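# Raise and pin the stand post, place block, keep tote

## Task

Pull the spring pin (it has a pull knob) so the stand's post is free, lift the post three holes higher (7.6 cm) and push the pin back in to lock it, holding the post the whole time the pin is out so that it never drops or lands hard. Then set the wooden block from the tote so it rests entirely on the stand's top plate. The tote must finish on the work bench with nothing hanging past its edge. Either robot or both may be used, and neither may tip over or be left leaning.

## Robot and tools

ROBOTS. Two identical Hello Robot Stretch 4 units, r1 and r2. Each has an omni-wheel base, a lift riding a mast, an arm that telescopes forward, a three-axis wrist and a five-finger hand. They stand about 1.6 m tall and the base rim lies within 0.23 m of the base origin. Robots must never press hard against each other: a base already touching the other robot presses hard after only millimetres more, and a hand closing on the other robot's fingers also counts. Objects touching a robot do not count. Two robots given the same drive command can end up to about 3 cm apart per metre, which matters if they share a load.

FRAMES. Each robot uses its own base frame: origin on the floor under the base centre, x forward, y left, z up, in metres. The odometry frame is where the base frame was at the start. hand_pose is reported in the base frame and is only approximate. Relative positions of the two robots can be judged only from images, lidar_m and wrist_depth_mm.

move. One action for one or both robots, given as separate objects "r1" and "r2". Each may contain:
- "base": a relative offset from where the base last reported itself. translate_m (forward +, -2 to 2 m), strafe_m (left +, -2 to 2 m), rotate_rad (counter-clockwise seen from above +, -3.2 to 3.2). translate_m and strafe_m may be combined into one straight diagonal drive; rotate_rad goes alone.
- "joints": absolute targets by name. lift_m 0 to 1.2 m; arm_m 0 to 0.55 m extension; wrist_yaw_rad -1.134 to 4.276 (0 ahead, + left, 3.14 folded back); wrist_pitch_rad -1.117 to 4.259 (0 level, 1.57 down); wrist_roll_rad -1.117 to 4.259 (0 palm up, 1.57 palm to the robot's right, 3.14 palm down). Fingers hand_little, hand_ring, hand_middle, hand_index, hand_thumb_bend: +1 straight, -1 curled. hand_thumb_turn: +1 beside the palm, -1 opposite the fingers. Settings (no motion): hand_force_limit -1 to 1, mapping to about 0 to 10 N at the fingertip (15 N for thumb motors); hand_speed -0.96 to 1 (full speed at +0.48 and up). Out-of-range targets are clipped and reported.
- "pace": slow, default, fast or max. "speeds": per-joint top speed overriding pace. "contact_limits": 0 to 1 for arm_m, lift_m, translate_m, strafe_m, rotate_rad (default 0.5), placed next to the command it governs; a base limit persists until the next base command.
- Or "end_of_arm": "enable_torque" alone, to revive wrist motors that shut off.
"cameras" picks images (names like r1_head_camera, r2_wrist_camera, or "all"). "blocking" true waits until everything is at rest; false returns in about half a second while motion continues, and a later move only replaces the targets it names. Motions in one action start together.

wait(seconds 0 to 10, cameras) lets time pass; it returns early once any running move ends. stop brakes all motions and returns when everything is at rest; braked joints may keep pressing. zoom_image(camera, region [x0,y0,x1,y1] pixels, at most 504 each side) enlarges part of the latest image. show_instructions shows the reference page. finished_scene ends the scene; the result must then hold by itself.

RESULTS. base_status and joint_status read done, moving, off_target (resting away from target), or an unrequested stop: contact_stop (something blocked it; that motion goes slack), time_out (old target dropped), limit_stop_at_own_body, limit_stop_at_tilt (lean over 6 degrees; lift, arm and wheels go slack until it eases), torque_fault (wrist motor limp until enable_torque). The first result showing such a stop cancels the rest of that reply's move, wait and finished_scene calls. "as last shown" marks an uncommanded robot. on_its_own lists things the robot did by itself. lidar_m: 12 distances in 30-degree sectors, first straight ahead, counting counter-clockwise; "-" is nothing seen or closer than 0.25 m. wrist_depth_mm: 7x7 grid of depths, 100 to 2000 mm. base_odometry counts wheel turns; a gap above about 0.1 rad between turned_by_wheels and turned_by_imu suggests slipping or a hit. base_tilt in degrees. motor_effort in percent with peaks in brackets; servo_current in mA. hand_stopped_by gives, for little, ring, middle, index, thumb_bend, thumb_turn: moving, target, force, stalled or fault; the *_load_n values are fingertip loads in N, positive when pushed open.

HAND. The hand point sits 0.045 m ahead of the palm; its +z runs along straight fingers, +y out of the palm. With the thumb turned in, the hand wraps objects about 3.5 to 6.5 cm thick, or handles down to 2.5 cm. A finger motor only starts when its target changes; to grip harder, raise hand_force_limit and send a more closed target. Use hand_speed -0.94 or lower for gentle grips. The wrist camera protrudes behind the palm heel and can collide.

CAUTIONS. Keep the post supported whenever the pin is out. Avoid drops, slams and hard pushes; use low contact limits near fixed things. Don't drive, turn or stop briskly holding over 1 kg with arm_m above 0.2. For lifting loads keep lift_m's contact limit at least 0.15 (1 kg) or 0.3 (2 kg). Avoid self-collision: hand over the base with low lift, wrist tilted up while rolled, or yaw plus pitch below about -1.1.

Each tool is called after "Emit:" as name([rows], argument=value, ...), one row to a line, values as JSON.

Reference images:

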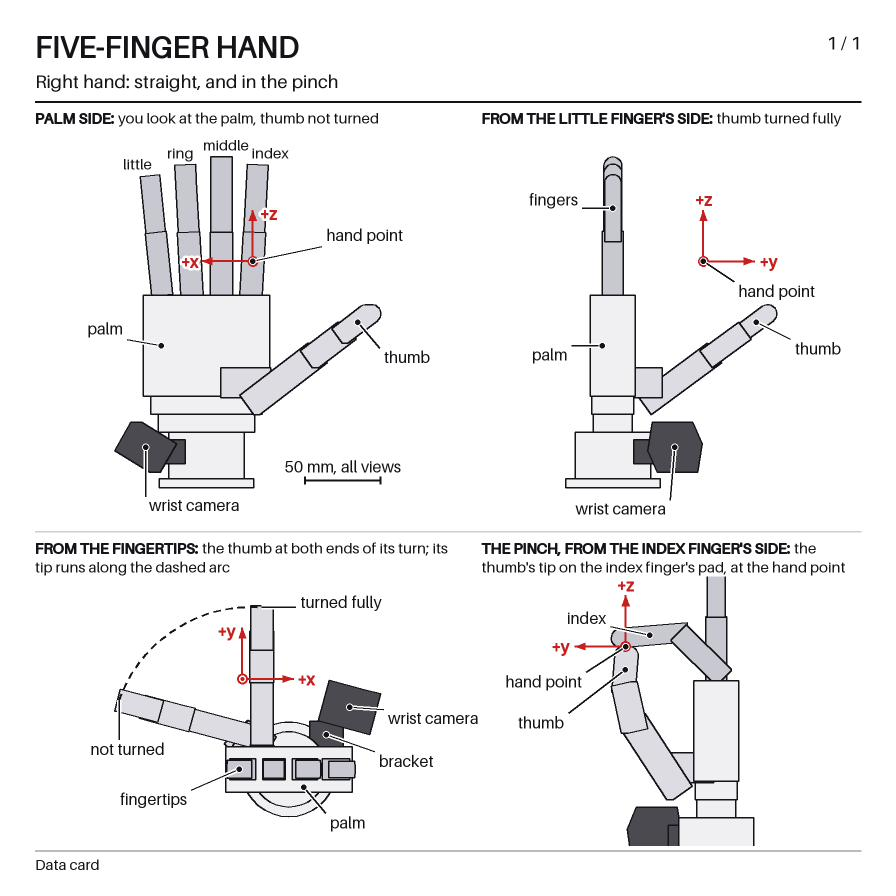

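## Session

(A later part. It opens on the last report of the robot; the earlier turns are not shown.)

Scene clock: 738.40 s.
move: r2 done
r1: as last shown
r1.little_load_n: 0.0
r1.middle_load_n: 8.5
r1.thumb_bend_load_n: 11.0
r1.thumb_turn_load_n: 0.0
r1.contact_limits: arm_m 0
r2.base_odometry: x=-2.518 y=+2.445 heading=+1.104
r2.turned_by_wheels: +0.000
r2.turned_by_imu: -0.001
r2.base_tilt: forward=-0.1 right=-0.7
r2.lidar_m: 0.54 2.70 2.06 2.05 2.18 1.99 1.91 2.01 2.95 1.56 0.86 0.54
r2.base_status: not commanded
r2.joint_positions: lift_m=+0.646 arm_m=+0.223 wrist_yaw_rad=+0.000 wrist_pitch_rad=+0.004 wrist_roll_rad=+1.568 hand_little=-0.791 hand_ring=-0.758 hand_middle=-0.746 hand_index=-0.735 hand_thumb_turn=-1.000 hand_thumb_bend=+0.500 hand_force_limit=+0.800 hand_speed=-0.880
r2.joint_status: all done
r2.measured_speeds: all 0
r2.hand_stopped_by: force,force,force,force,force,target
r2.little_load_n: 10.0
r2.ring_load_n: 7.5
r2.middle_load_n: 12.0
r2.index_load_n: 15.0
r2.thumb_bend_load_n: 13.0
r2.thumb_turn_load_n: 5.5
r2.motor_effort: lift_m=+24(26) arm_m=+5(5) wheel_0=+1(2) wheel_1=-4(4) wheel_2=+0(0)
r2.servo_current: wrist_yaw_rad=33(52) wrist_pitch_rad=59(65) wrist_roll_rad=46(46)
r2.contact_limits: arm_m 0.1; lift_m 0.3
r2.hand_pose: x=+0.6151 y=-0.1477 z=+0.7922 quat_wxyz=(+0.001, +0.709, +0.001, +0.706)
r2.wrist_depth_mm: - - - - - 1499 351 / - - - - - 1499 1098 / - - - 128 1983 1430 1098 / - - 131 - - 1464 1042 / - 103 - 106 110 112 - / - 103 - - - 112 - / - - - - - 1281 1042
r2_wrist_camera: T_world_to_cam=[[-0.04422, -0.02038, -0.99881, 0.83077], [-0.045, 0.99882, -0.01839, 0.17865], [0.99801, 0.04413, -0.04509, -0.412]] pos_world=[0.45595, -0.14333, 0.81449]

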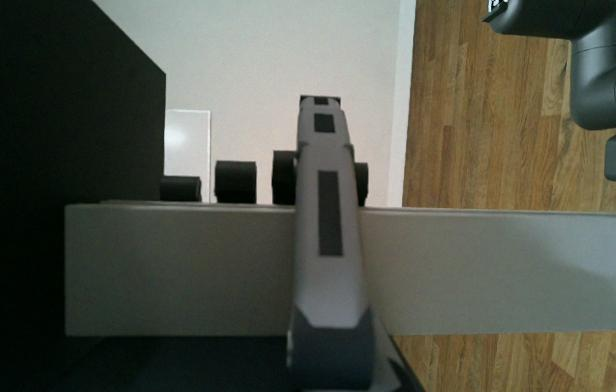

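Emit:
move(r1={"joints":{"arm_m":0.155},"pace":"slow","contact_limits":{"arm_m":0.4}}, cameras=["r1_wrist_camera","r2_wrist_camera"])

Emit:
zoom_image(camera="r1_wrist_camera", region=[200, 0, 450, 250])

Scene clock: 746.90 s.
move: r1 done
r1.base_odometry: x=+1.526 y=-0.057 heading=-0.762
r1.turned_by_wheels: +0.000
r1.turned_by_imu: +0.001
r1.base_tilt: forward=+0.0 right=-0.9
r1.lidar_m: 2.61 0.47 0.80 2.72 2.96 0.99 0.97 2.58 2.01 1.96 2.09 2.65
r1.base_status: not commanded
r1.joint_positions: lift_m=+0.314 arm_m=+0.155 wrist_yaw_rad=+1.568 wrist_pitch_rad=+0.003 wrist_roll_rad=+1.568 hand_little=+1.000 hand_ring=+1.000 hand_middle=+0.007 hand_index=-0.031 hand_thumb_turn=-1.000 hand_thumb_bend=+0.254 hand_force_limit=+0.600 hand_speed=-0.900
r1.joint_status: all done
r1.measured_speeds: all 0
r1.hand_stopped_by: target,target,force,force,force,target
r1.little_load_n: 0.0
r1.ring_load_n: 0.0
r1.middle_load_n: 2.5
r1.index_load_n: 0.0
r1.thumb_bend_load_n: 4.0
r1.thumb_turn_load_n: 0.5
r1.motor_effort: lift_m=+23(23) arm_m=-7(11) wheel_0=+3(3) wheel_1=+1(1) wheel_2=+2(3)
r1.servo_current: wrist_yaw_rad=59(59) wrist_pitch_rad=33(52) wrist_roll_rad=46(46)
r1.contact_limits: arm_m 0.4
r1.hand_pose: x=+0.4745 y=+0.2209 z=+0.4607 quat_wxyz=(-0.498, +0.501, +0.501, +0.501)
r1.wrist_depth_mm: - - 156 - - - - / 156 155 155 - 156 154 158 / - 732 - 798 798 574 574 / - - - - - 683 654 / - - - - - 976 691 / - - - - - 931 707 / - - - - - - 715
r2: as last shown
r2.middle_load_n: 11.5
r2.contact_limits: arm_m 0.1; lift_m 0.3
r2.wrist_depth_mm: - - - - - 1499 368 / - - - - - 1464 1098 / - - - 128 1983 1464 1078 / - - 131 - - 1464 1025 / - 103 - 106 110 112 - / - 103 - - - 112 - / - - - - - 1255 1042
r1_wrist_camera: T_world_to_cam=[[-0.05035, 0.01852, -0.99856, 0.50724], [-0.99729, 0.05275, 0.05127, 0.44005], [0.05362, 0.99844, 0.01581, -0.09519]] pos_world=[0.4695, 0.06244, 0.48545]
r2_wrist_camera: T_world_to_cam=[[-0.04422, -0.02038, -0.99881, 0.83077], [-0.045, 0.99882, -0.01839, 0.17865], [0.99801, 0.04413, -0.04509, -0.412]] pos_world=[0.45595, -0.14333, 0.81449]

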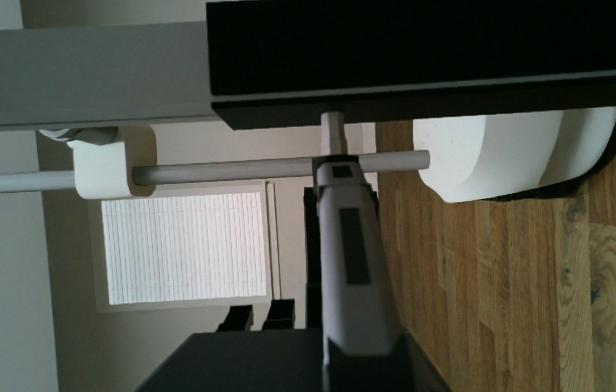

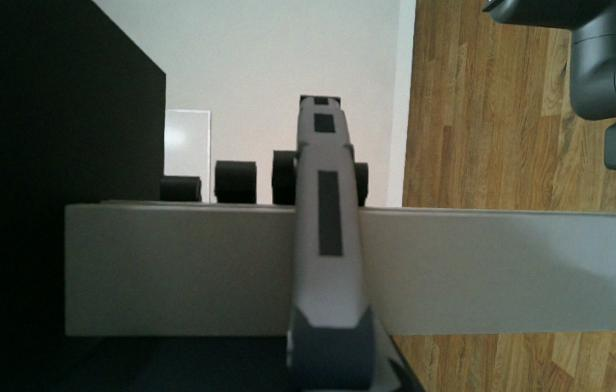

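Scaled by 2.016.

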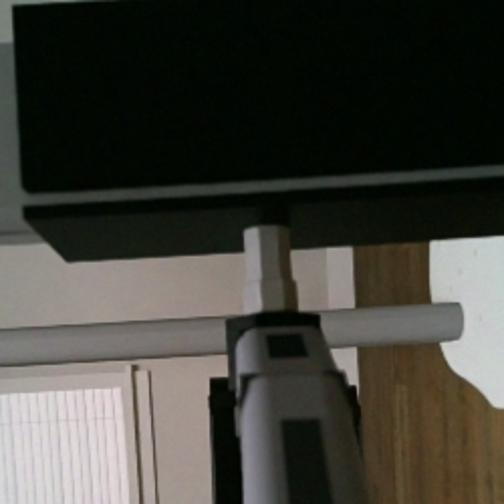

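Emit:
move(r1={"joints":{"hand_index":1,"hand_middle":1,"hand_thumb_bend":0.6,"hand_speed":-0.6}})

Emit:
move(r1={"base":{"strafe_m":-0.024},"joints":{"hand_thumb_bend":0.0},"pace":"slow"}, cameras=["r1_wrist_camera"])

Emit:
move(r1={"joints":{"arm_m":0.1914},"pace":"slow","contact_limits":{"arm_m":0.0}}, cameras=["r1_wrist_camera","r1_head_camera"])

Emit:
zoom_image(camera="r1_head_camera", region=[80, 340, 230, 540])

Scene clock: 857.57 s.
move: r1 done
r1.base_odometry: x=+1.526 y=-0.057 heading=-0.762
r1.turned_by_wheels: +0.000
r1.turned_by_imu: +0.001
r1.base_tilt: forward=+0.1 right=-0.9
r1.lidar_m: 2.60 0.47 0.80 2.73 2.96 1.00 0.97 2.59 2.00 1.97 2.09 2.65
r1.base_status: not commanded
r1.joint_positions: lift_m=+0.314 arm_m=+0.155 wrist_yaw_rad=+1.568 wrist_pitch_rad=+0.003 wrist_roll_rad=+1.568 hand_little=+1.000 hand_ring=+1.000 hand_middle=+1.000 hand_index=+1.000 hand_thumb_turn=-1.000 hand_thumb_bend=+0.600 hand_force_limit=+0.600 hand_speed=-0.600
r1.joint_status: all done
r1.measured_speeds: all 0
r1.hand_stopped_by: target,target,target,target,target,target
r1.little_load_n: 0.0
r1.ring_load_n: 0.0
r1.middle_load_n: 0.0
r1.index_load_n: 0.0
r1.thumb_bend_load_n: 0.0
r1.thumb_turn_load_n: 0.0
r1.motor_effort: lift_m=+22(23) arm_m=-6(7) wheel_0=+3(3) wheel_1=+1(1) wheel_2=+2(3)
r1.servo_current: wrist_yaw_rad=33(72) wrist_pitch_rad=33(46) wrist_roll_rad=33(39)
r1.contact_limits: arm_m 0.4
r1.hand_pose: x=+0.4744 y=+0.2209 z=+0.4607 quat_wxyz=(-0.498, +0.501, +0.501, +0.501)
r1.wrist_depth_mm: 155 155 153 - - - - / 154 153 153 157 165 157 167 / - 768 - 788 854 580 564 / - - - - - 699 640 / - - - - - 976 691 / - - - - - 946 699 / - - - - - - 715
r2: as last shown
r2.middle_load_n: 12.0
r2.contact_limits: arm_m 0.1; lift_m 0.3
pictures: none

Scene clock: 859.10 s.
move: r1 done
r1.base_odometry: x=+1.510 y=-0.074 heading=-0.762
r1.turned_by_wheels: +0.000
r1.turned_by_imu: -0.001
r1.base_tilt: forward=+0.1 right=-0.9
r1.lidar_m: 2.61 0.49 0.83 2.76 2.97 0.98 0.97 2.56 1.98 1.93 2.07 2.65
r1.base_status: done
r1.joint_positions: lift_m=+0.314 arm_m=+0.155 wrist_yaw_rad=+1.568 wrist_pitch_rad=+0.003 wrist_roll_rad=+1.568 hand_little=+1.000 hand_ring=+1.000 hand_middle=+1.000 hand_index=+1.000 hand_thumb_turn=-1.000 hand_thumb_bend=+0.000 hand_force_limit=+0.600 hand_speed=-0.600
r1.joint_status: all done
r1.measured_speeds: all 0
r1.hand_stopped_by: target,target,target,target,target,target
r1.little_load_n: 0.0
r1.ring_load_n: 0.0
r1.middle_load_n: 0.0
r1.index_load_n: 0.0
r1.thumb_bend_load_n: 0.0
r1.thumb_turn_load_n: 0.0
r1.motor_effort: lift_m=+23(23) arm_m=-6(6) wheel_0=+2(7) wheel_1=-3(8) wheel_2=-1(2)
r1.servo_current: wrist_yaw_rad=46(65) wrist_pitch_rad=39(52) wrist_roll_rad=33(39)
r1.contact_limits: arm_m 0.4
r1.hand_pose: x=+0.4744 y=+0.2209 z=+0.4607 quat_wxyz=(-0.498, +0.501, +0.501, +0.501)
r1.wrist_depth_mm: - - - - 1863 - - / 180 179 178 - - - - / - 759 - 809 809 597 591 / - - - - 1464 699 654 / - - - - - 991 683 / - - - - - 946 707 / - - - - - - 707
r2: as last shown
r2.turned_by_imu: +0.000
r2.middle_load_n: 11.5
r2.thumb_bend_load_n: 13.5
r2.thumb_turn_load_n: 5.0
r2.contact_limits: arm_m 0.1; lift_m 0.3
r2.wrist_depth_mm: - - - - - 1430 375 / - - - - - 1499 392 / - - - 128 1921 1464 1078 / - - 131 - - 1464 1025 / - 102 - 106 110 112 - / - 103 - - - 112 - / - - - - - 1281 1042
r1_wrist_camera: T_world_to_cam=[[-0.05035, 0.01852, -0.99856, 0.50724], [-0.99729, 0.05275, 0.05127, 0.44005], [0.05362, 0.99844, 0.01581, -0.09519]] pos_world=[0.4695, 0.06244, 0.48545]

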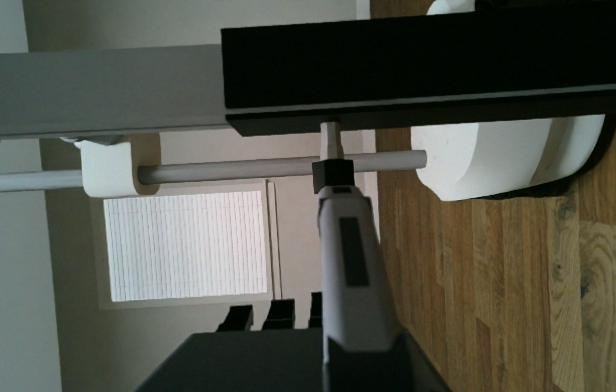

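Scene clock: 860.60 s.
move: r1 done
r1.base_odometry: x=+1.510 y=-0.074 heading=-0.762
r1.turned_by_wheels: +0.000
r1.turned_by_imu: +0.001
r1.base_tilt: forward=+0.1 right=-0.9
r1.lidar_m: 2.61 0.50 0.81 2.74 2.98 0.99 0.98 2.53 2.00 1.94 2.09 2.64
r1.base_status: not commanded
r1.joint_positions: lift_m=+0.314 arm_m=+0.191 wrist_yaw_rad=+1.568 wrist_pitch_rad=+0.003 wrist_roll_rad=+1.568 hand_little=+1.000 hand_ring=+1.000 hand_middle=+1.000 hand_index=+1.000 hand_thumb_turn=-1.000 hand_thumb_bend=+0.000 hand_force_limit=+0.600 hand_speed=-0.600
r1.joint_status: all done
r1.measured_speeds: all 0
r1.hand_stopped_by: target,target,target,target,target,target
r1.little_load_n: 0.0
r1.ring_load_n: 0.0
r1.middle_load_n: 0.0
r1.index_load_n: 0.0
r1.thumb_bend_load_n: 0.0
r1.thumb_turn_load_n: 0.0
r1.motor_effort: lift_m=+23(23) arm_m=+6(9) wheel_0=+2(2) wheel_1=-3(3) wheel_2=+0(1)
r1.servo_current: wrist_yaw_rad=52(59) wrist_pitch_rad=39(59) wrist_roll_rad=26(39)
r1.contact_limits: arm_m 0
r1.hand_pose: x=+0.5105 y=+0.2209 z=+0.4607 quat_wxyz=(-0.498, +0.501, +0.501, +0.501)
r1.wrist_depth_mm: - - - - 1921 661 609 / - - - - 1921 574 - / 179 178 178 - - - - / 179 - - - 170 634 621 / - - - - - 991 699 / - - - - - 931 707 / - - - - - - 707
r2: as last shown
r2.middle_load_n: 12.0
r2.thumb_bend_load_n: 13.0
r2.thumb_turn_load_n: 5.5
r2.contact_limits: arm_m 0.1; lift_m 0.3
r2.wrist_depth_mm: - - - - - 382 364 / - - - - - 1464 389 / - - - 128 1921 1499 1025 / - - 131 - - 1464 1060 / - 102 - 106 110 112 - / - 103 - - - 112 - / - - - - - 1281 1042
pictures: r1_head_camera, r1_wrist_camera
r1_wrist_camera: T_world_to_cam=[[-0.05035, 0.01852, -0.99856, 0.50906], [-0.99729, 0.05275, 0.05127, 0.47605], [0.05362, 0.99844, 0.01581, -0.09713]] pos_world=[0.5056, 0.06244, 0.48545]

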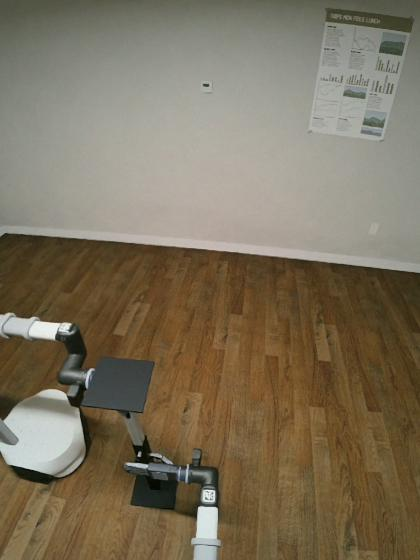

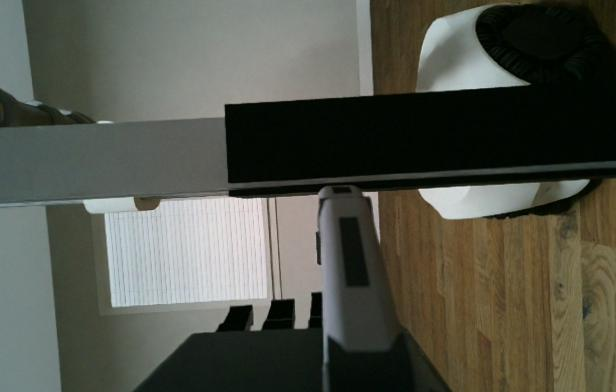

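Scaled by 2.520 from the camera's image (finer frame: 1200x1600).

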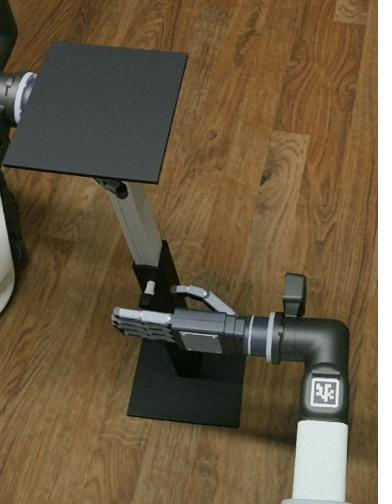

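Emit:
move(r1={"joints":{"arm_m":0.1895},"pace":"slow"})

Emit:
move(r1={"base":{"strafe_m":0.01},"pace":"slow","contact_limits":{"strafe_m":0.2}}, cameras=["r1_wrist_camera","r1_head_camera"])

Emit:
zoom_image(camera="r1_wrist_camera", region=[200, 100, 450, 300])

Scene clock: 877.40 s.
move: r1 done
r1.base_odometry: x=+1.510 y=-0.074 heading=-0.762
r1.turned_by_wheels: +0.000
r1.turned_by_imu: +0.001
r1.base_tilt: forward=+0.0 right=-0.9
r1.lidar_m: 2.61 0.47 0.83 2.74 2.99 0.98 0.95 2.56 1.99 1.93 2.08 2.66
r1.base_status: not commanded
r1.joint_positions: lift_m=+0.314 arm_m=+0.190 wrist_yaw_rad=+1.568 wrist_pitch_rad=+0.003 wrist_roll_rad=+1.568 hand_little=+1.000 hand_ring=+1.000 hand_middle=+1.000 hand_index=+1.000 hand_thumb_turn=-1.000 hand_thumb_bend=+0.000 hand_force_limit=+0.600 hand_speed=-0.600
r1.joint_status: all done
r1.measured_speeds: all 0
r1.hand_stopped_by: target,target,target,target,target,target
r1.little_load_n: 0.0
r1.ring_load_n: 0.0
r1.middle_load_n: 0.0
r1.index_load_n: 0.0
r1.thumb_bend_load_n: 0.0
r1.thumb_turn_load_n: 0.0
r1.motor_effort: lift_m=+23(23) arm_m=-6(6) wheel_0=+2(2) wheel_1=-3(3) wheel_2=-1(1)
r1.servo_current: wrist_yaw_rad=33(59) wrist_pitch_rad=39(52) wrist_roll_rad=33(39)
r1.hand_pose: x=+0.5090 y=+0.2209 z=+0.4607 quat_wxyz=(-0.498, +0.501, +0.501, +0.501)
r1.wrist_depth_mm: - - - - 1808 661 603 / - - - - 1921 591 - / 179 179 178 - - - - / - - - - 170 640 634 / - - - - - 976 699 / - - - - - 931 699 / - - - - - - 715
r2: as last shown
r2.turned_by_imu: -0.001
r2.thumb_turn_load_n: 5.0
r2.contact_limits: arm_m 0.1; lift_m 0.3
pictures: none

Scene clock: 878.27 s.
move: r1 done
r1.base_odometry: x=+1.516 y=-0.067 heading=-0.762
r1.turned_by_wheels: +0.000
r1.turned_by_imu: +0.002
r1.base_tilt: forward=+0.0 right=-0.9
r1.lidar_m: 2.60 0.49 0.82 2.74 2.98 0.98 0.96 2.54 1.98 1.94 2.08 2.65
r1.base_status: done
r1.joint_positions: lift_m=+0.314 arm_m=+0.190 wrist_yaw_rad=+1.568 wrist_pitch_rad=+0.003 wrist_roll_rad=+1.568 hand_little=+1.000 hand_ring=+1.000 hand_middle=+1.000 hand_index=+1.000 hand_thumb_turn=-1.000 hand_thumb_bend=+0.000 hand_force_limit=+0.600 hand_speed=-0.600
r1.joint_status: not commanded
r1.measured_speeds: all 0
r1.hand_stopped_by: target,target,target,target,target,target
r1.little_load_n: 0.0
r1.ring_load_n: 0.0
r1.middle_load_n: 0.0
r1.index_load_n: 0.0
r1.thumb_bend_load_n: 0.0
r1.thumb_turn_load_n: 0.0
r1.motor_effort: lift_m=+23(24) arm_m=-6(6) wheel_0=-3(7) wheel_1=+3(8) wheel_2=+0(1)
r1.servo_current: wrist_yaw_rad=52(59) wrist_pitch_rad=46(59) wrist_roll_rad=26(39)
r1.contact_limits: strafe_m 0.2
r1.hand_pose: x=+0.5090 y=+0.2209 z=+0.4607 quat_wxyz=(-0.498, +0.501, +0.501, +0.501)
r1.wrist_depth_mm: - - - - 1863 627 - / - - - - 1921 - - / 166 165 165 - - - - / - - - - 158 654 627 / - - - - - 976 691 / - - - - - 931 707 / - - - - - - 723
r2: as last shown
r2.turned_by_imu: +0.000
r2.thumb_bend_load_n: 13.5
r2.thumb_turn_load_n: 5.5
r2.contact_limits: arm_m 0.1; lift_m 0.3
r2.wrist_depth_mm: - - - - - 382 353 / - - - - - 1499 1078 / - - - 128 1921 1499 1078 / - - 131 - - 1464 1060 / - 102 - 106 110 112 - / - 103 - - - 112 - / - - - - - 1281 1025
pictures: r1_head_camera, r1_wrist_camera
r1_wrist_camera: T_world_to_cam=[[-0.05035, 0.01852, -0.99856, 0.50897], [-0.99729, 0.05275, 0.05127, 0.47445], [0.05362, 0.99844, 0.01581, -0.09704]] pos_world=[0.504, 0.06244, 0.48545]

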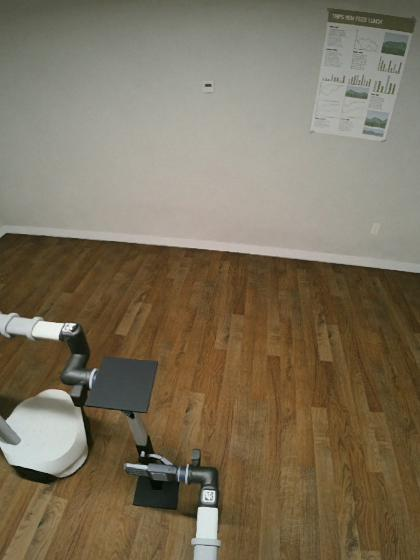

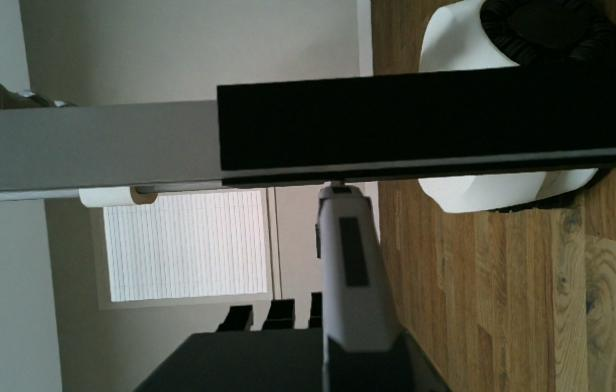

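Scaled by 2.016.

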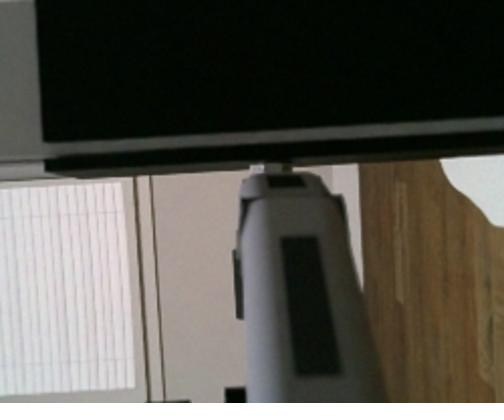

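Emit:
move(r1={"base":{"strafe_m":0.01},"pace":"slow","contact_limits":{"strafe_m":0.15}}, cameras=["r1_wrist_camera"])

Emit:
zoom_image(camera="r1_wrist_camera", region=[200, 100, 450, 300])

Scene clock: 888.50 s.
move: r1 done
r1.base_odometry: x=+1.523 y=-0.060 heading=-0.762
r1.turned_by_wheels: +0.000
r1.turned_by_imu: +0.000
r1.base_tilt: forward=+0.0 right=-0.9
r1.lidar_m: 2.60 0.48 0.81 2.73 2.99 0.97 0.96 2.59 2.00 1.95 2.11 2.66
r1.base_status: done
r1.joint_positions: lift_m=+0.314 arm_m=+0.190 wrist_yaw_rad=+1.568 wrist_pitch_rad=+0.003 wrist_roll_rad=+1.568 hand_little=+1.000 hand_ring=+1.000 hand_middle=+1.000 hand_index=+1.000 hand_thumb_turn=-1.000 hand_thumb_bend=+0.000 hand_force_limit=+0.600 hand_speed=-0.600
r1.joint_status: not commanded
r1.measured_speeds: all 0
r1.hand_stopped_by: target,target,target,target,target,target
r1.little_load_n: 0.0
r1.ring_load_n: 0.0
r1.middle_load_n: 0.0
r1.index_load_n: 0.0
r1.thumb_bend_load_n: 0.0
r1.thumb_turn_load_n: 0.5
r1.motor_effort: lift_m=+23(23) arm_m=-6(7) wheel_0=-2(7) wheel_1=+2(8) wheel_2=+0(2)
r1.servo_current: wrist_yaw_rad=46(65) wrist_pitch_rad=33(46) wrist_roll_rad=39(39)
r1.contact_limits: strafe_m 0.15
r1.hand_pose: x=+0.5090 y=+0.2209 z=+0.4607 quat_wxyz=(-0.498, +0.501, +0.501, +0.501)
r1.wrist_depth_mm: - - - - 1863 634 - / - - - - 1983 - - / 158 157 156 - - - - / - - - - 149 627 621 / - - - - - 976 707 / - - - - - 931 707 / - - - - - - 715
r2: as last shown
r2.turned_by_imu: -0.001
r2.middle_load_n: 11.5
r2.thumb_bend_load_n: 13.0
r2.thumb_turn_load_n: 5.0
r2.contact_limits: arm_m 0.1; lift_m 0.3
r2.wrist_depth_mm: - - - - - 1499 342 / - - - - - 1464 375 / - - - 128 1921 1464 1098 / - - 131 - - 1464 1025 / - 103 - 106 110 112 - / - 103 - - - 112 - / - - - - - 1255 1042
r1_wrist_camera: T_world_to_cam=[[-0.05035, 0.01852, -0.99856, 0.50897], [-0.99729, 0.05275, 0.05127, 0.47445], [0.05362, 0.99844, 0.01581, -0.09704]] pos_world=[0.504, 0.06244, 0.48545]

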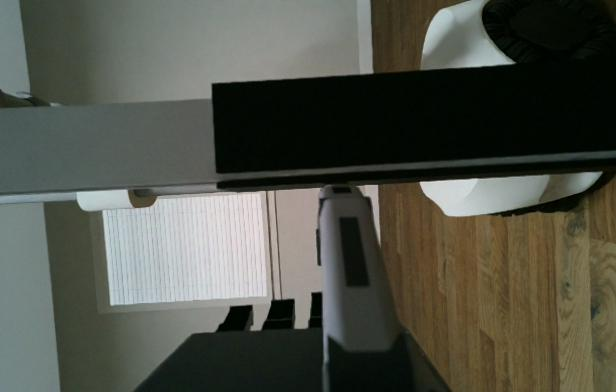

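Scaled by 2.016.

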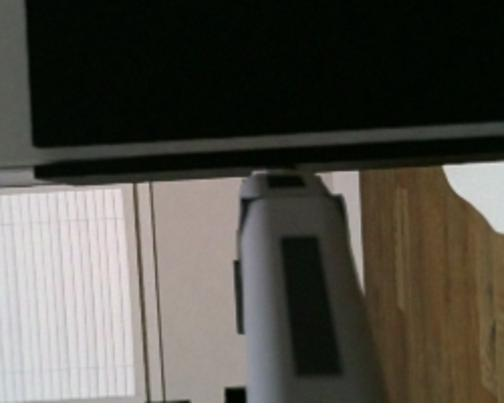

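Emit:
move(r1={"joints":{"hand_force_limit":0.2,"hand_speed":-0.88,"hand_index":-0.3,"hand_middle":-0.3}}, cameras=["r1_wrist_camera"])

Emit:
move(r1={"joints":{"arm_m":0.182},"pace":"slow","contact_limits":{"arm_m":0.5}}, cameras=["r1_wrist_camera"])

Emit:
zoom_image(camera="r1_wrist_camera", region=[200, 50, 450, 300])

Scene clock: 912.20 s.
move: r1 off_target
r1.base_odometry: x=+1.523 y=-0.060 heading=-0.762
r1.turned_by_wheels: +0.000
r1.turned_by_imu: +0.004
r1.base_tilt: forward=+0.0 right=-0.9
r1.lidar_m: 2.61 0.47 0.81 2.74 2.97 0.99 0.97 2.56 2.01 1.95 2.08 2.65
r1.base_status: not commanded
r1.joint_positions: lift_m=+0.314 arm_m=+0.190 wrist_yaw_rad=+1.569 wrist_pitch_rad=+0.003 wrist_roll_rad=+1.569 hand_little=+1.000 hand_ring=+1.000 hand_middle=+0.133 hand_index=+0.055 hand_thumb_turn=-1.000 hand_thumb_bend=+0.002 hand_force_limit=+0.200 hand_speed=-0.880
r1.joint_status: hand_middle off_target (ended at +0.133, target -0.300); hand_index off_target (ended at +0.055, target -0.300); the others done
r1.measured_speeds: all 0
r1.hand_stopped_by: target,target,force,force,target,target
r1.little_load_n: 0.0
r1.ring_load_n: 0.0
r1.middle_load_n: 4.5
r1.index_load_n: 6.0
r1.thumb_bend_load_n: 7.0
r1.thumb_turn_load_n: 0.0
r1.motor_effort: lift_m=+23(23) arm_m=-5(7) wheel_0=+1(2) wheel_1=+2(2) wheel_2=+0(0)
r1.servo_current: wrist_yaw_rad=46(65) wrist_pitch_rad=33(46) wrist_roll_rad=39(39)
r1.contact_limits: strafe_m 0.15
r1.hand_pose: x=+0.5087 y=+0.2210 z=+0.4607 quat_wxyz=(-0.498, +0.501, +0.501, +0.500)
r1.wrist_depth_mm: - - - - 1808 597 - / - - - - - - - / 153 153 153 - - - - / - - - - 788 654 627 / - - - - - 976 691 / - - - - - 931 691 / - - - - - - 707
r2.base_odometry: x=-2.518 y=+2.445 heading=+1.104
r2.turned_by_wheels: +0.000
r2.turned_by_imu: -0.002
r2.base_tilt: forward=-0.1 right=-0.5
r2.lidar_m: 0.55 2.72 2.09 2.04 2.18 1.98 1.93 2.02 2.94 1.56 0.86 0.54
r2.base_status: not commanded
r2.joint_positions: lift_m=+0.646 arm_m=+0.223 wrist_yaw_rad=+0.000 wrist_pitch_rad=+0.004 wrist_roll_rad=+1.568 hand_little=-0.791 hand_ring=-0.758 hand_middle=-0.746 hand_index=-0.735 hand_thumb_turn=-1.000 hand_thumb_bend=+0.500 hand_force_limit=+0.800 hand_speed=-0.880
r2.joint_status: not commanded
r2.measured_speeds: all 0
r2.hand_stopped_by: force,force,force,force,force,target
r2.little_load_n: 10.0
r2.ring_load_n: 7.5
r2.middle_load_n: 11.5
r2.index_load_n: 15.0
r2.thumb_bend_load_n: 13.0
r2.thumb_turn_load_n: 5.0
r2.motor_effort: lift_m=+24(25) arm_m=+5(6) wheel_0=+1(2) wheel_1=-4(5) wheel_2=+0(1)
r2.servo_current: wrist_yaw_rad=39(52) wrist_pitch_rad=59(65) wrist_roll_rad=39(52)
r2.contact_limits: arm_m 0.1; lift_m 0.3
r2.hand_pose: x=+0.6151 y=-0.1477 z=+0.7922 quat_wxyz=(+0.001, +0.709, +0.001, +0.706)
r2.wrist_depth_mm: - - - - - 1499 342 / - - - - - 1464 377 / - - - 128 1983 1464 1098 / - - 131 - - 1430 1025 / - 102 - 106 110 112 - / - 103 - - - 112 - / - - - - - 1281 1042
r1_wrist_camera: T_world_to_cam=[[-0.05057, 0.01847, -0.99855, 0.50908], [-0.99734, 0.05164, 0.05146, 0.47435], [0.05252, 0.9985, 0.01581, -0.09658]] pos_world=[0.5039, 0.06253, 0.48545]

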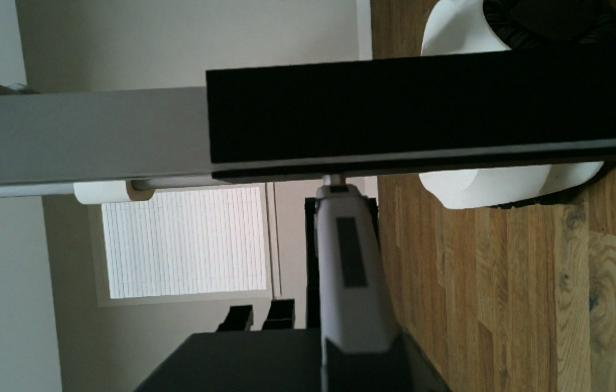

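Scene clock: 913.03 s.
move: r1 done
r1.base_odometry: x=+1.523 y=-0.060 heading=-0.762
r1.turned_by_wheels: +0.001
r1.turned_by_imu: +0.002
r1.base_tilt: forward=+0.0 right=-0.8
r1.lidar_m: 2.60 0.47 0.80 2.73 2.97 1.00 0.96 2.54 2.02 1.94 2.11 2.65
r1.base_status: not commanded
r1.joint_positions: lift_m=+0.314 arm_m=+0.182 wrist_yaw_rad=+1.569 wrist_pitch_rad=+0.003 wrist_roll_rad=+1.569 hand_little=+1.000 hand_ring=+1.000 hand_middle=+0.133 hand_index=+0.055 hand_thumb_turn=-1.000 hand_thumb_bend=+0.003 hand_force_limit=+0.200 hand_speed=-0.880
r1.joint_status: all done
r1.measured_speeds: all 0
r1.hand_stopped_by: target,target,force,force,target,target
r1.little_load_n: 0.0
r1.ring_load_n: 0.0
r1.middle_load_n: 3.0
r1.index_load_n: 4.5
r1.thumb_bend_load_n: 12.5
r1.thumb_turn_load_n: 0.0
r1.motor_effort: lift_m=+23(23) arm_m=-10(12) wheel_0=+4(4) wheel_1=+2(2) wheel_2=+3(3)
r1.servo_current: wrist_yaw_rad=46(52) wrist_pitch_rad=39(46) wrist_roll_rad=33(39)
r1.contact_limits: arm_m 0.5; strafe_m 0.15
r1.hand_pose: x=+0.5014 y=+0.2210 z=+0.4607 quat_wxyz=(-0.498, +0.501, +0.501, +0.500)
r1.wrist_depth_mm: - - - - 1921 627 - / - - - - - - - / 154 154 153 - - 146 - / - - - - 798 647 615 / - - - - - 991 691 / - - - - - 946 699 / - - - - - - 715
r2: as last shown
r2.turned_by_imu: +0.000
r2.middle_load_n: 12.0
r2.thumb_bend_load_n: 13.5
r2.thumb_turn_load_n: 5.5
r2.contact_limits: arm_m 0.1; lift_m 0.3
r2.wrist_depth_mm: - - - - - 1499 342 / - - - - - 1537 1098 / - - - 128 1983 1499 1078 / - - 131 - - 1464 1025 / - 103 - 106 109 112 - / - 103 - - - 112 - / - - - - - 1281 1042
r1_wrist_camera: T_world_to_cam=[[-0.05057, 0.01847, -0.99855, 0.50871], [-0.99734, 0.05164, 0.05146, 0.46716], [0.05252, 0.9985, 0.01581, -0.0962]] pos_world=[0.4967, 0.06253, 0.48545]

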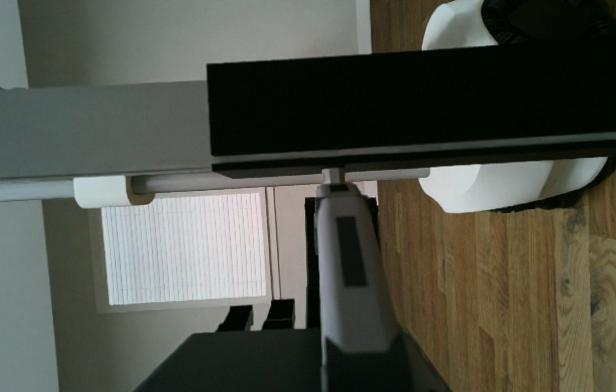

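Scaled by 2.016.

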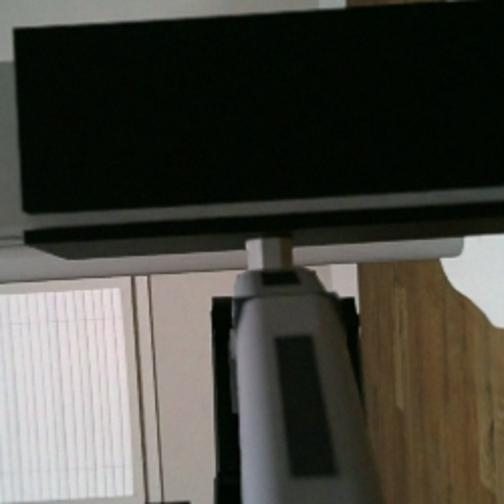

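Emit:
zoom_image(camera="r1_wrist_camera", region=[290, 150, 390, 280])

Emit:
zoom_image(camera="r2_wrist_camera", region=[366, 0, 616, 200])

Scaled by 3.877.

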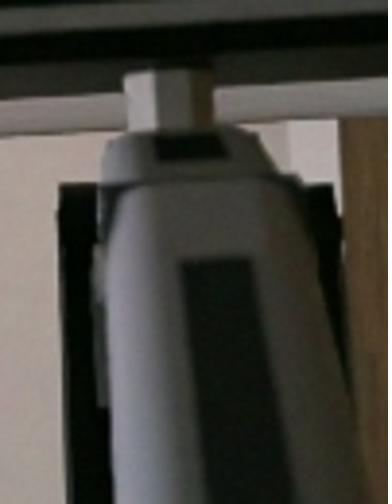

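This scene's latest camera images include none from r2_wrist_camera. They are from: r1_wrist_camera. r2_wrist_camera's image comes with the result of a call that names it in "cameras".

Emit:
move(r1={"joints":{"arm_m":0.177},"pace":"slow","contact_limits":{"arm_m":0.5}}, cameras=["r1_wrist_camera"])

Emit:
zoom_image(camera="r1_wrist_camera", region=[290, 130, 390, 280])

Scene clock: 941.27 s.
move: r1 done
r1.base_odometry: x=+1.523 y=-0.060 heading=-0.762
r1.turned_by_wheels: +0.000
r1.turned_by_imu: +0.000
r1.base_tilt: forward=+0.1 right=-0.9
r1.lidar_m: 2.61 0.48 0.81 2.74 2.97 0.98 0.96 2.57 2.00 1.96 2.11 2.65
r1.base_status: not commanded
r1.joint_positions: lift_m=+0.314 arm_m=+0.177 wrist_yaw_rad=+1.569 wrist_pitch_rad=+0.003 wrist_roll_rad=+1.569 hand_little=+1.000 hand_ring=+1.000 hand_middle=+0.133 hand_index=+0.055 hand_thumb_turn=-1.000 hand_thumb_bend=+0.005 hand_force_limit=+0.200 hand_speed=-0.880
r1.joint_status: all done
r1.measured_speeds: all 0
r1.hand_stopped_by: target,target,force,force,target,target
r1.little_load_n: 0.0
r1.ring_load_n: -0.5
r1.middle_load_n: 6.5
r1.index_load_n: 6.0
r1.thumb_bend_load_n: 17.0
r1.thumb_turn_load_n: 1.0
r1.motor_effort: lift_m=+23(23) arm_m=-10(11) wheel_0=+4(4) wheel_1=+1(2) wheel_2=+3(3)
r1.servo_current: wrist_yaw_rad=46(59) wrist_pitch_rad=20(46) wrist_roll_rad=33(39)
r1.contact_limits: arm_m 0.5; strafe_m 0.15
r1.hand_pose: x=+0.4965 y=+0.2210 z=+0.4607 quat_wxyz=(-0.498, +0.501, +0.501, +0.500)
r1.wrist_depth_mm: - - - - 1808 621 - / - - 156 - - - - / 156 156 155 159 149 569 564 / - - - 798 798 647 621 / - - - - - 960 683 / - - - - - 931 699 / - - - - - - 699
r2: as last shown
r2.turned_by_imu: -0.001
r2.little_load_n: 9.5
r2.middle_load_n: 11.5
r2.thumb_turn_load_n: 5.0
r2.contact_limits: arm_m 0.1; lift_m 0.3
r1_wrist_camera: T_world_to_cam=[[-0.05057, 0.01847, -0.99855, 0.50846], [-0.99734, 0.05164, 0.05146, 0.46218], [0.05252, 0.9985, 0.01581, -0.09594]] pos_world=[0.4917, 0.06253, 0.48545]

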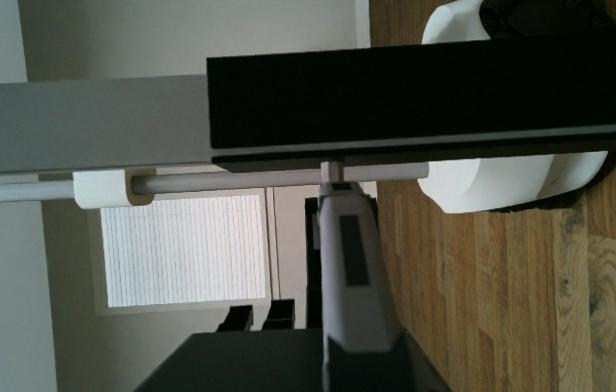

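Scaled by 3.360.

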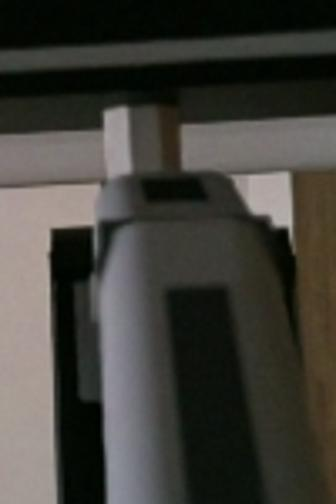

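Emit:
move(r1={"joints":{"hand_force_limit":1.0,"hand_index":-0.4,"hand_middle":-0.4}})

Emit:
move(r1={"joints":{"arm_m":0.174},"pace":"slow","contact_limits":{"arm_m":0.6}}, cameras=["r1_wrist_camera"])

Emit:
zoom_image(camera="r1_wrist_camera", region=[290, 130, 390, 280])

Scene clock: 963.77 s.
move: r1 off_target
r1.base_odometry: x=+1.523 y=-0.060 heading=-0.762
r1.turned_by_wheels: +0.000
r1.turned_by_imu: +0.001
r1.base_tilt: forward=+0.0 right=-0.9
r1.lidar_m: 2.60 0.48 0.82 2.73 2.99 0.99 0.96 2.56 2.02 1.95 2.11 2.64
r1.base_status: not commanded
r1.joint_positions: lift_m=+0.314 arm_m=+0.177 wrist_yaw_rad=+1.569 wrist_pitch_rad=+0.003 wrist_roll_rad=+1.569 hand_little=+1.000 hand_ring=+1.000 hand_middle=+0.104 hand_index=+0.016 hand_thumb_turn=-1.000 hand_thumb_bend=+0.006 hand_force_limit=+1.000 hand_speed=-0.880
r1.joint_status: hand_middle off_target (ended at +0.104, target -0.400); hand_index off_target (ended at +0.016, target -0.400); the others done
r1.measured_speeds: all 0
r1.hand_stopped_by: target,target,force,force,target,target
r1.little_load_n: 0.0
r1.ring_load_n: 0.0
r1.middle_load_n: 10.5
r1.index_load_n: 11.0
r1.thumb_bend_load_n: 22.0
r1.thumb_turn_load_n: 0.0
r1.motor_effort: lift_m=+23(23) arm_m=-10(10) wheel_0=+4(4) wheel_1=+0(1) wheel_2=+3(3)
r1.servo_current: wrist_yaw_rad=39(65) wrist_pitch_rad=26(46) wrist_roll_rad=39(39)
r1.contact_limits: arm_m 0.5; strafe_m 0.15
r1.hand_pose: x=+0.4965 y=+0.2210 z=+0.4607 quat_wxyz=(-0.498, +0.501, +0.501, +0.500)
r1.wrist_depth_mm: - - - - 1863 627 - / 156 - 155 - - - - / 155 155 154 160 153 564 569 / - - - 809 788 640 627 / - - - - - 976 683 / - - - - - 931 699 / - - - - - - 707
r2: as last shown
r2.little_load_n: 10.0
r2.thumb_bend_load_n: 13.0
r2.contact_limits: arm_m 0.1; lift_m 0.3
pictures: none

Scene clock: 964.40 s.
move: r1 done
r1.base_odometry: x=+1.523 y=-0.060 heading=-0.762
r1.turned_by_wheels: +0.000
r1.turned_by_imu: +0.000
r1.base_tilt: forward=+0.0 right=-0.9
r1.lidar_m: 2.61 0.48 0.82 2.73 2.96 0.99 0.95 2.58 2.02 1.95 2.09 2.65
r1.base_status: not commanded
r1.joint_positions: lift_m=+0.314 arm_m=+0.174 wrist_yaw_rad=+1.569 wrist_pitch_rad=+0.003 wrist_roll_rad=+1.569 hand_little=+1.000 hand_ring=+1.000 hand_middle=+0.104 hand_index=+0.016 hand_thumb_turn=-1.000 hand_thumb_bend=+0.006 hand_force_limit=+1.000 hand_speed=-0.880
r1.joint_status: all done
r1.measured_speeds: all 0
r1.hand_stopped_by: target,target,force,force,target,target
r1.little_load_n: 0.0
r1.ring_load_n: 0.0
r1.middle_load_n: 10.5
r1.index_load_n: 11.0
r1.thumb_bend_load_n: 22.5
r1.thumb_turn_load_n: -0.5
r1.motor_effort: lift_m=+23(23) arm_m=-11(11) wheel_0=+4(5) wheel_1=+1(1) wheel_2=+4(4)
r1.servo_current: wrist_yaw_rad=52(59) wrist_pitch_rad=39(46) wrist_roll_rad=26(39)
r1.contact_limits: arm_m 0.6; strafe_m 0.15
r1.hand_pose: x=+0.4936 y=+0.2210 z=+0.4607 quat_wxyz=(-0.498, +0.501, +0.501, +0.500)
r1.wrist_depth_mm: - - - - 1863 627 - / 156 156 155 - - - - / 155 155 154 162 161 569 569 / - - - 798 798 647 621 / - - - - - 960 683 / - - - - - 917 707 / - - - - - - 715
r2: as last shown
r2.turned_by_imu: +0.000
r2.middle_load_n: 12.0
r2.thumb_bend_load_n: 13.5
r2.thumb_turn_load_n: 5.5
r2.contact_limits: arm_m 0.1; lift_m 0.3
r1_wrist_camera: T_world_to_cam=[[-0.05057, 0.01848, -0.99855, 0.50831], [-0.99733, 0.05174, 0.05146, 0.45928], [0.05262, 0.99849, 0.01581, -0.09584]] pos_world=[0.4888, 0.06253, 0.48545]

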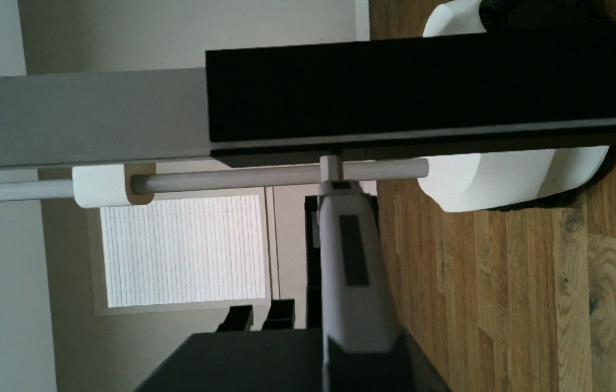

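Scaled by 3.360.

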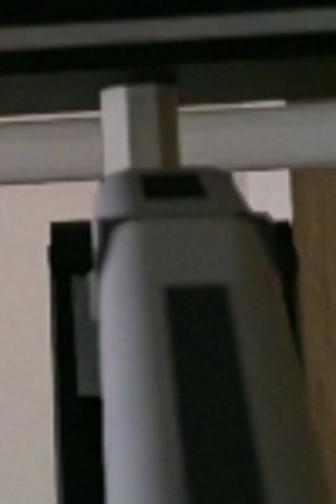

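Emit:
move(r1={"joints":{"arm_m":0.170},"pace":"slow","contact_limits":{"arm_m":0.6}}, cameras=["r1_wrist_camera","r2_wrist_camera"])

Emit:
zoom_image(camera="r1_wrist_camera", region=[290, 130, 390, 280])

Scene clock: 971.67 s.
move: r1 done
r1.base_odometry: x=+1.523 y=-0.060 heading=-0.761
r1.turned_by_wheels: +0.000
r1.turned_by_imu: +0.001
r1.base_tilt: forward=+0.1 right=-0.9
r1.lidar_m: 2.60 0.48 0.81 2.73 2.97 1.00 0.97 2.57 2.02 1.96 2.09 2.66
r1.base_status: not commanded
r1.joint_positions: lift_m=+0.314 arm_m=+0.171 wrist_yaw_rad=+1.567 wrist_pitch_rad=+0.003 wrist_roll_rad=+1.569 hand_little=+1.000 hand_ring=+1.000 hand_middle=+0.104 hand_index=+0.016 hand_thumb_turn=-1.000 hand_thumb_bend=+0.008 hand_force_limit=+1.000 hand_speed=-0.880
r1.joint_status: all done
r1.measured_speeds: all 0
r1.hand_stopped_by: target,target,force,force,target,target
r1.little_load_n: 0.0
r1.ring_load_n: 0.0
r1.middle_load_n: 11.5
r1.index_load_n: 10.0
r1.thumb_bend_load_n: 27.5
r1.thumb_turn_load_n: 1.0
r1.motor_effort: lift_m=+23(23) arm_m=-12(14) wheel_0=+5(5) wheel_1=-1(1) wheel_2=+6(6)
r1.servo_current: wrist_yaw_rad=52(52) wrist_pitch_rad=33(46) wrist_roll_rad=33(39)
r1.contact_limits: arm_m 0.6; strafe_m 0.15
r1.hand_pose: x=+0.4901 y=+0.2207 z=+0.4607 quat_wxyz=(-0.498, +0.501, +0.500, +0.501)
r1.wrist_depth_mm: - - - - 1863 621 - / 157 156 156 - - - - / 157 156 156 162 173 186 569 / - - - 809 798 640 621 / - - - - - 946 676 / - - - - - 917 699 / - - - - - - 707
r2: as last shown
r2.turned_by_imu: -0.001
r2.contact_limits: arm_m 0.1; lift_m 0.3
r1_wrist_camera: T_world_to_cam=[[-0.05054, 0.01847, -0.99855, 0.50811], [-0.99723, 0.05364, 0.05147, 0.45523], [0.05452, 0.99839, 0.01571, -0.0963]] pos_world=[0.4849, 0.06234, 0.48545]
r2_wrist_camera: T_world_to_cam=[[-0.04422, -0.02038, -0.99881, 0.83077], [-0.045, 0.99882, -0.01839, 0.17865], [0.99801, 0.04413, -0.04509, -0.412]] pos_world=[0.45595, -0.14333, 0.81449]

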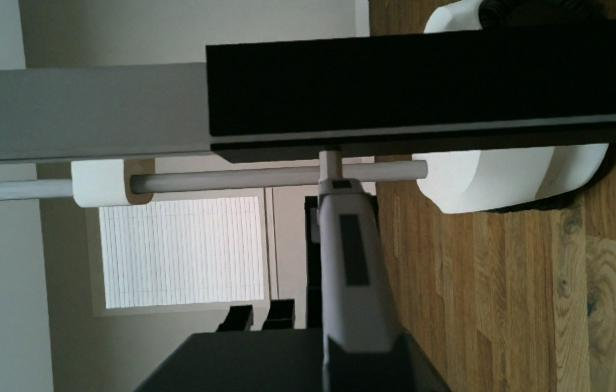

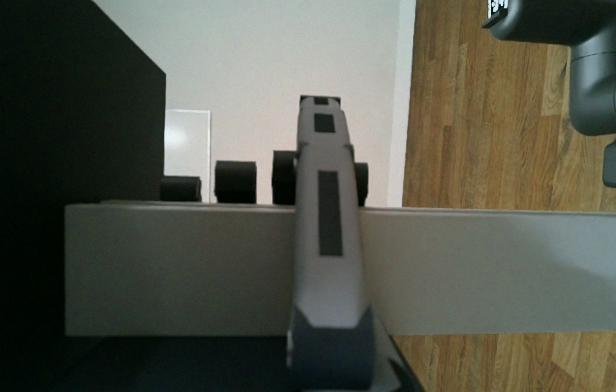

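Scaled by 3.360.

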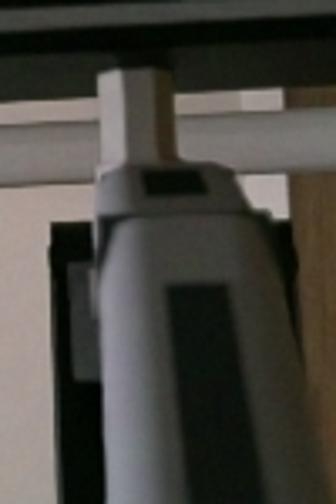

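Emit:
move(r2={"joints":{"lift_m":0.6445},"pace":"slow"}, cameras=["r1_wrist_camera","r2_wrist_camera"])

Emit:
zoom_image(camera="r1_wrist_camera", region=[290, 130, 390, 280])

Scene clock: 1003.53 s.
move: r2 done
r1: as last shown
r1.contact_limits: arm_m 0.6; strafe_m 0.15
r2.base_odometry: x=-2.518 y=+2.445 heading=+1.104
r2.turned_by_wheels: +0.000
r2.turned_by_imu: -0.001
r2.base_tilt: forward=-0.1 right=-0.7
r2.lidar_m: 0.55 2.73 2.09 2.04 2.18 1.99 1.92 2.02 2.98 1.58 0.87 0.53
r2.base_status: not commanded
r2.joint_positions: lift_m=+0.645 arm_m=+0.223 wrist_yaw_rad=+0.000 wrist_pitch_rad=+0.004 wrist_roll_rad=+1.568 hand_little=-0.791 hand_ring=-0.758 hand_middle=-0.746 hand_index=-0.735 hand_thumb_turn=-1.000 hand_thumb_bend=+0.500 hand_force_limit=+0.800 hand_speed=-0.880
r2.joint_status: all done
r2.measured_speeds: all 0
r2.hand_stopped_by: force,force,force,force,force,target
r2.little_load_n: 10.0
r2.ring_load_n: 8.0
r2.middle_load_n: 11.5
r2.index_load_n: 14.5
r2.thumb_bend_load_n: 13.0
r2.thumb_turn_load_n: 5.0
r2.motor_effort: lift_m=+17(26) arm_m=+5(5) wheel_0=+1(1) wheel_1=-4(4) wheel_2=+0(0)
r2.servo_current: wrist_yaw_rad=39(46) wrist_pitch_rad=52(59) wrist_roll_rad=46(46)
r2.contact_limits: arm_m 0.1
r2.hand_pose: x=+0.6151 y=-0.1477 z=+0.7912 quat_wxyz=(+0.001, +0.709, +0.001, +0.706)
r2.wrist_depth_mm: - - - - - 1499 347 / - - - - - 1499 1078 / - - - 128 1921 1464 1078 / - - 131 - - 1464 1042 / - 102 - 106 110 112 - / - 103 - - - 112 - / - - - - - 1281 1042
r1_wrist_camera: T_world_to_cam=[[-0.05054, 0.01847, -0.99855, 0.50811], [-0.99723, 0.05364, 0.05147, 0.45523], [0.05452, 0.99839, 0.01571, -0.0963]] pos_world=[0.4849, 0.06234, 0.48545]
r2_wrist_camera: T_world_to_cam=[[-0.04432, -0.02039, -0.99881, 0.82991], [-0.045, 0.99882, -0.01839, 0.17864], [0.998, 0.04413, -0.04519, -0.41195]] pos_world=[0.45595, -0.14333, 0.81359]

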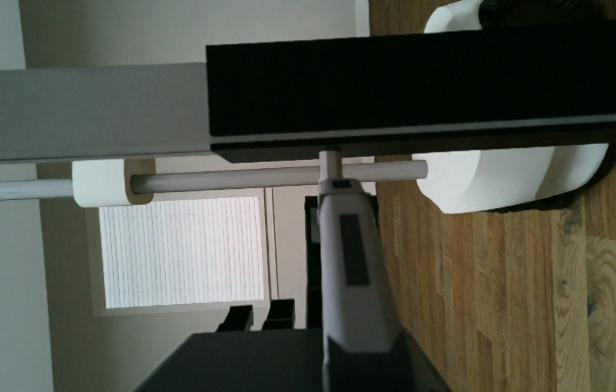

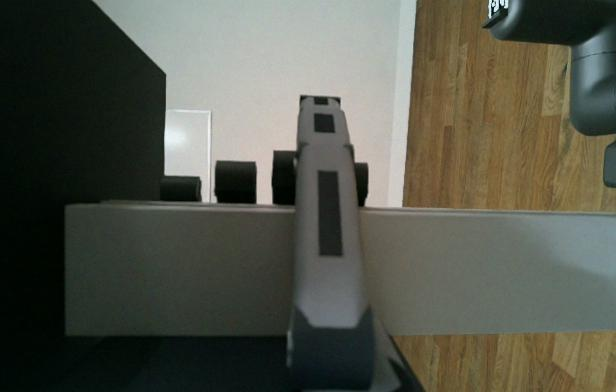

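Scaled by 3.360.

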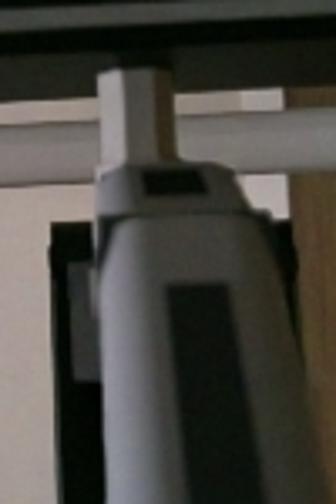

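Emit:
move(r2={"joints":{"lift_m":0.649},"pace":"slow","contact_limits":{"lift_m":0.4}}, cameras=["r1_wrist_camera","r2_wrist_camera","r1_head_camera"])

Emit:
zoom_image(camera="r1_wrist_camera", region=[290, 130, 390, 280])

Emit:
zoom_image(camera="r1_head_camera", region=[80, 340, 230, 540])

Scene clock: 1014.40 s.
move: r2 done
r1: as last shown
r1.little_load_n: -0.5
r1.contact_limits: arm_m 0.6; strafe_m 0.15
r2.base_odometry: x=-2.518 y=+2.445 heading=+1.104
r2.turned_by_wheels: +0.000
r2.turned_by_imu: -0.001
r2.base_tilt: forward=-0.1 right=-0.7
r2.lidar_m: 0.54 2.71 2.09 2.02 2.18 1.97 1.91 2.00 2.96 1.55 0.88 0.53
r2.base_status: not commanded
r2.joint_positions: lift_m=+0.648 arm_m=+0.223 wrist_yaw_rad=+0.000 wrist_pitch_rad=+0.007 wrist_roll_rad=+1.568 hand_little=-0.791 hand_ring=-0.758 hand_middle=-0.746 hand_index=-0.735 hand_thumb_turn=-1.000 hand_thumb_bend=+0.500 hand_force_limit=+0.800 hand_speed=-0.880
r2.joint_status: all done
r2.measured_speeds: all 0
r2.hand_stopped_by: force,force,force,force,force,target
r2.little_load_n: 7.5
r2.ring_load_n: 6.5
r2.middle_load_n: 12.5
r2.index_load_n: 17.5
r2.thumb_bend_load_n: 12.5
r2.thumb_turn_load_n: 6.0
r2.motor_effort: lift_m=+26(26) arm_m=+5(6) wheel_0=+0(1) wheel_1=-4(4) wheel_2=+0(0)
r2.servo_current: wrist_yaw_rad=33(52) wrist_pitch_rad=65(65) wrist_roll_rad=33(52)
r2.contact_limits: arm_m 0.1; lift_m 0.4
r2.hand_pose: x=+0.6150 y=-0.1477 z=+0.7944 quat_wxyz=(+0.001, +0.710, +0.001, +0.705)
r2.wrist_depth_mm: - - - - - 1464 349 / - - - - - 1464 1078 / - - - 128 1921 1464 1060 / - - 131 - - 1366 1025 / - 102 - 106 110 113 - / 101 103 - - - 112 - / - - - - - 1229 1042
pictures: r1_head_camera, r1_wrist_camera, r2_wrist_camera
r1_wrist_camera: T_world_to_cam=[[-0.05054, 0.01847, -0.99855, 0.50811], [-0.99723, 0.05364, 0.05147, 0.45523], [0.05452, 0.99839, 0.01571, -0.0963]] pos_world=[0.4849, 0.06234, 0.48545]
r2_wrist_camera: T_world_to_cam=[[-0.04702, -0.02041, -0.99869, 0.83462], [-0.04505, 0.99882, -0.01829, 0.17865], [0.99788, 0.04413, -0.04789, -0.40953]] pos_world=[0.45595, -0.14333, 0.81718]

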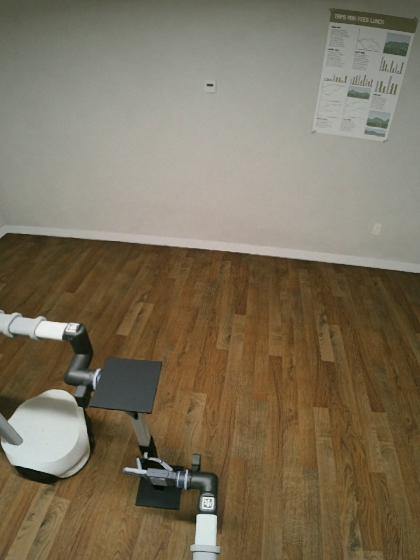

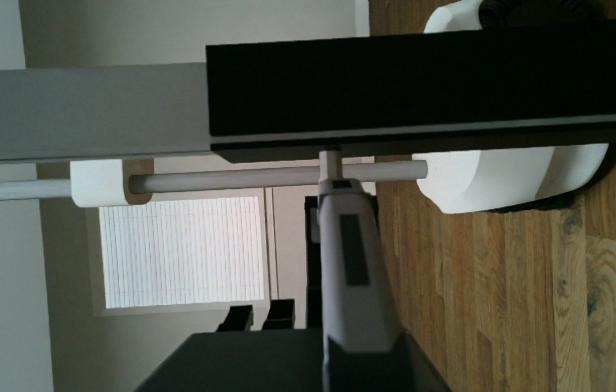

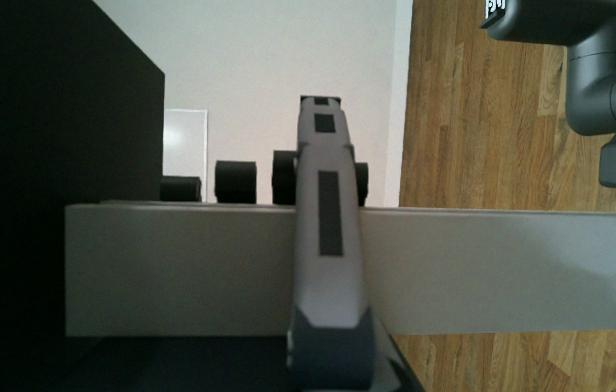

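Scaled by 3.360.

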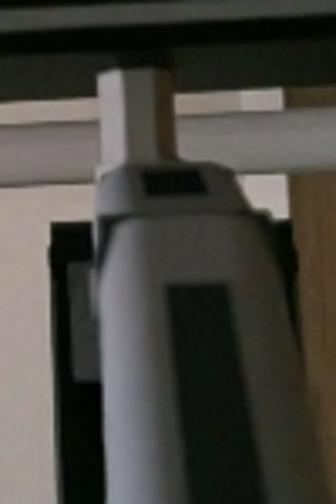

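Scaled by 2.520 from the camera's image (finer frame: 1200x1600).

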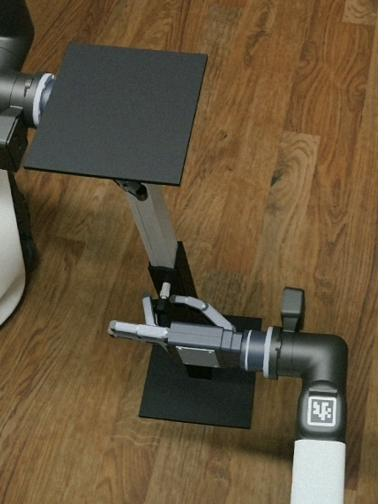

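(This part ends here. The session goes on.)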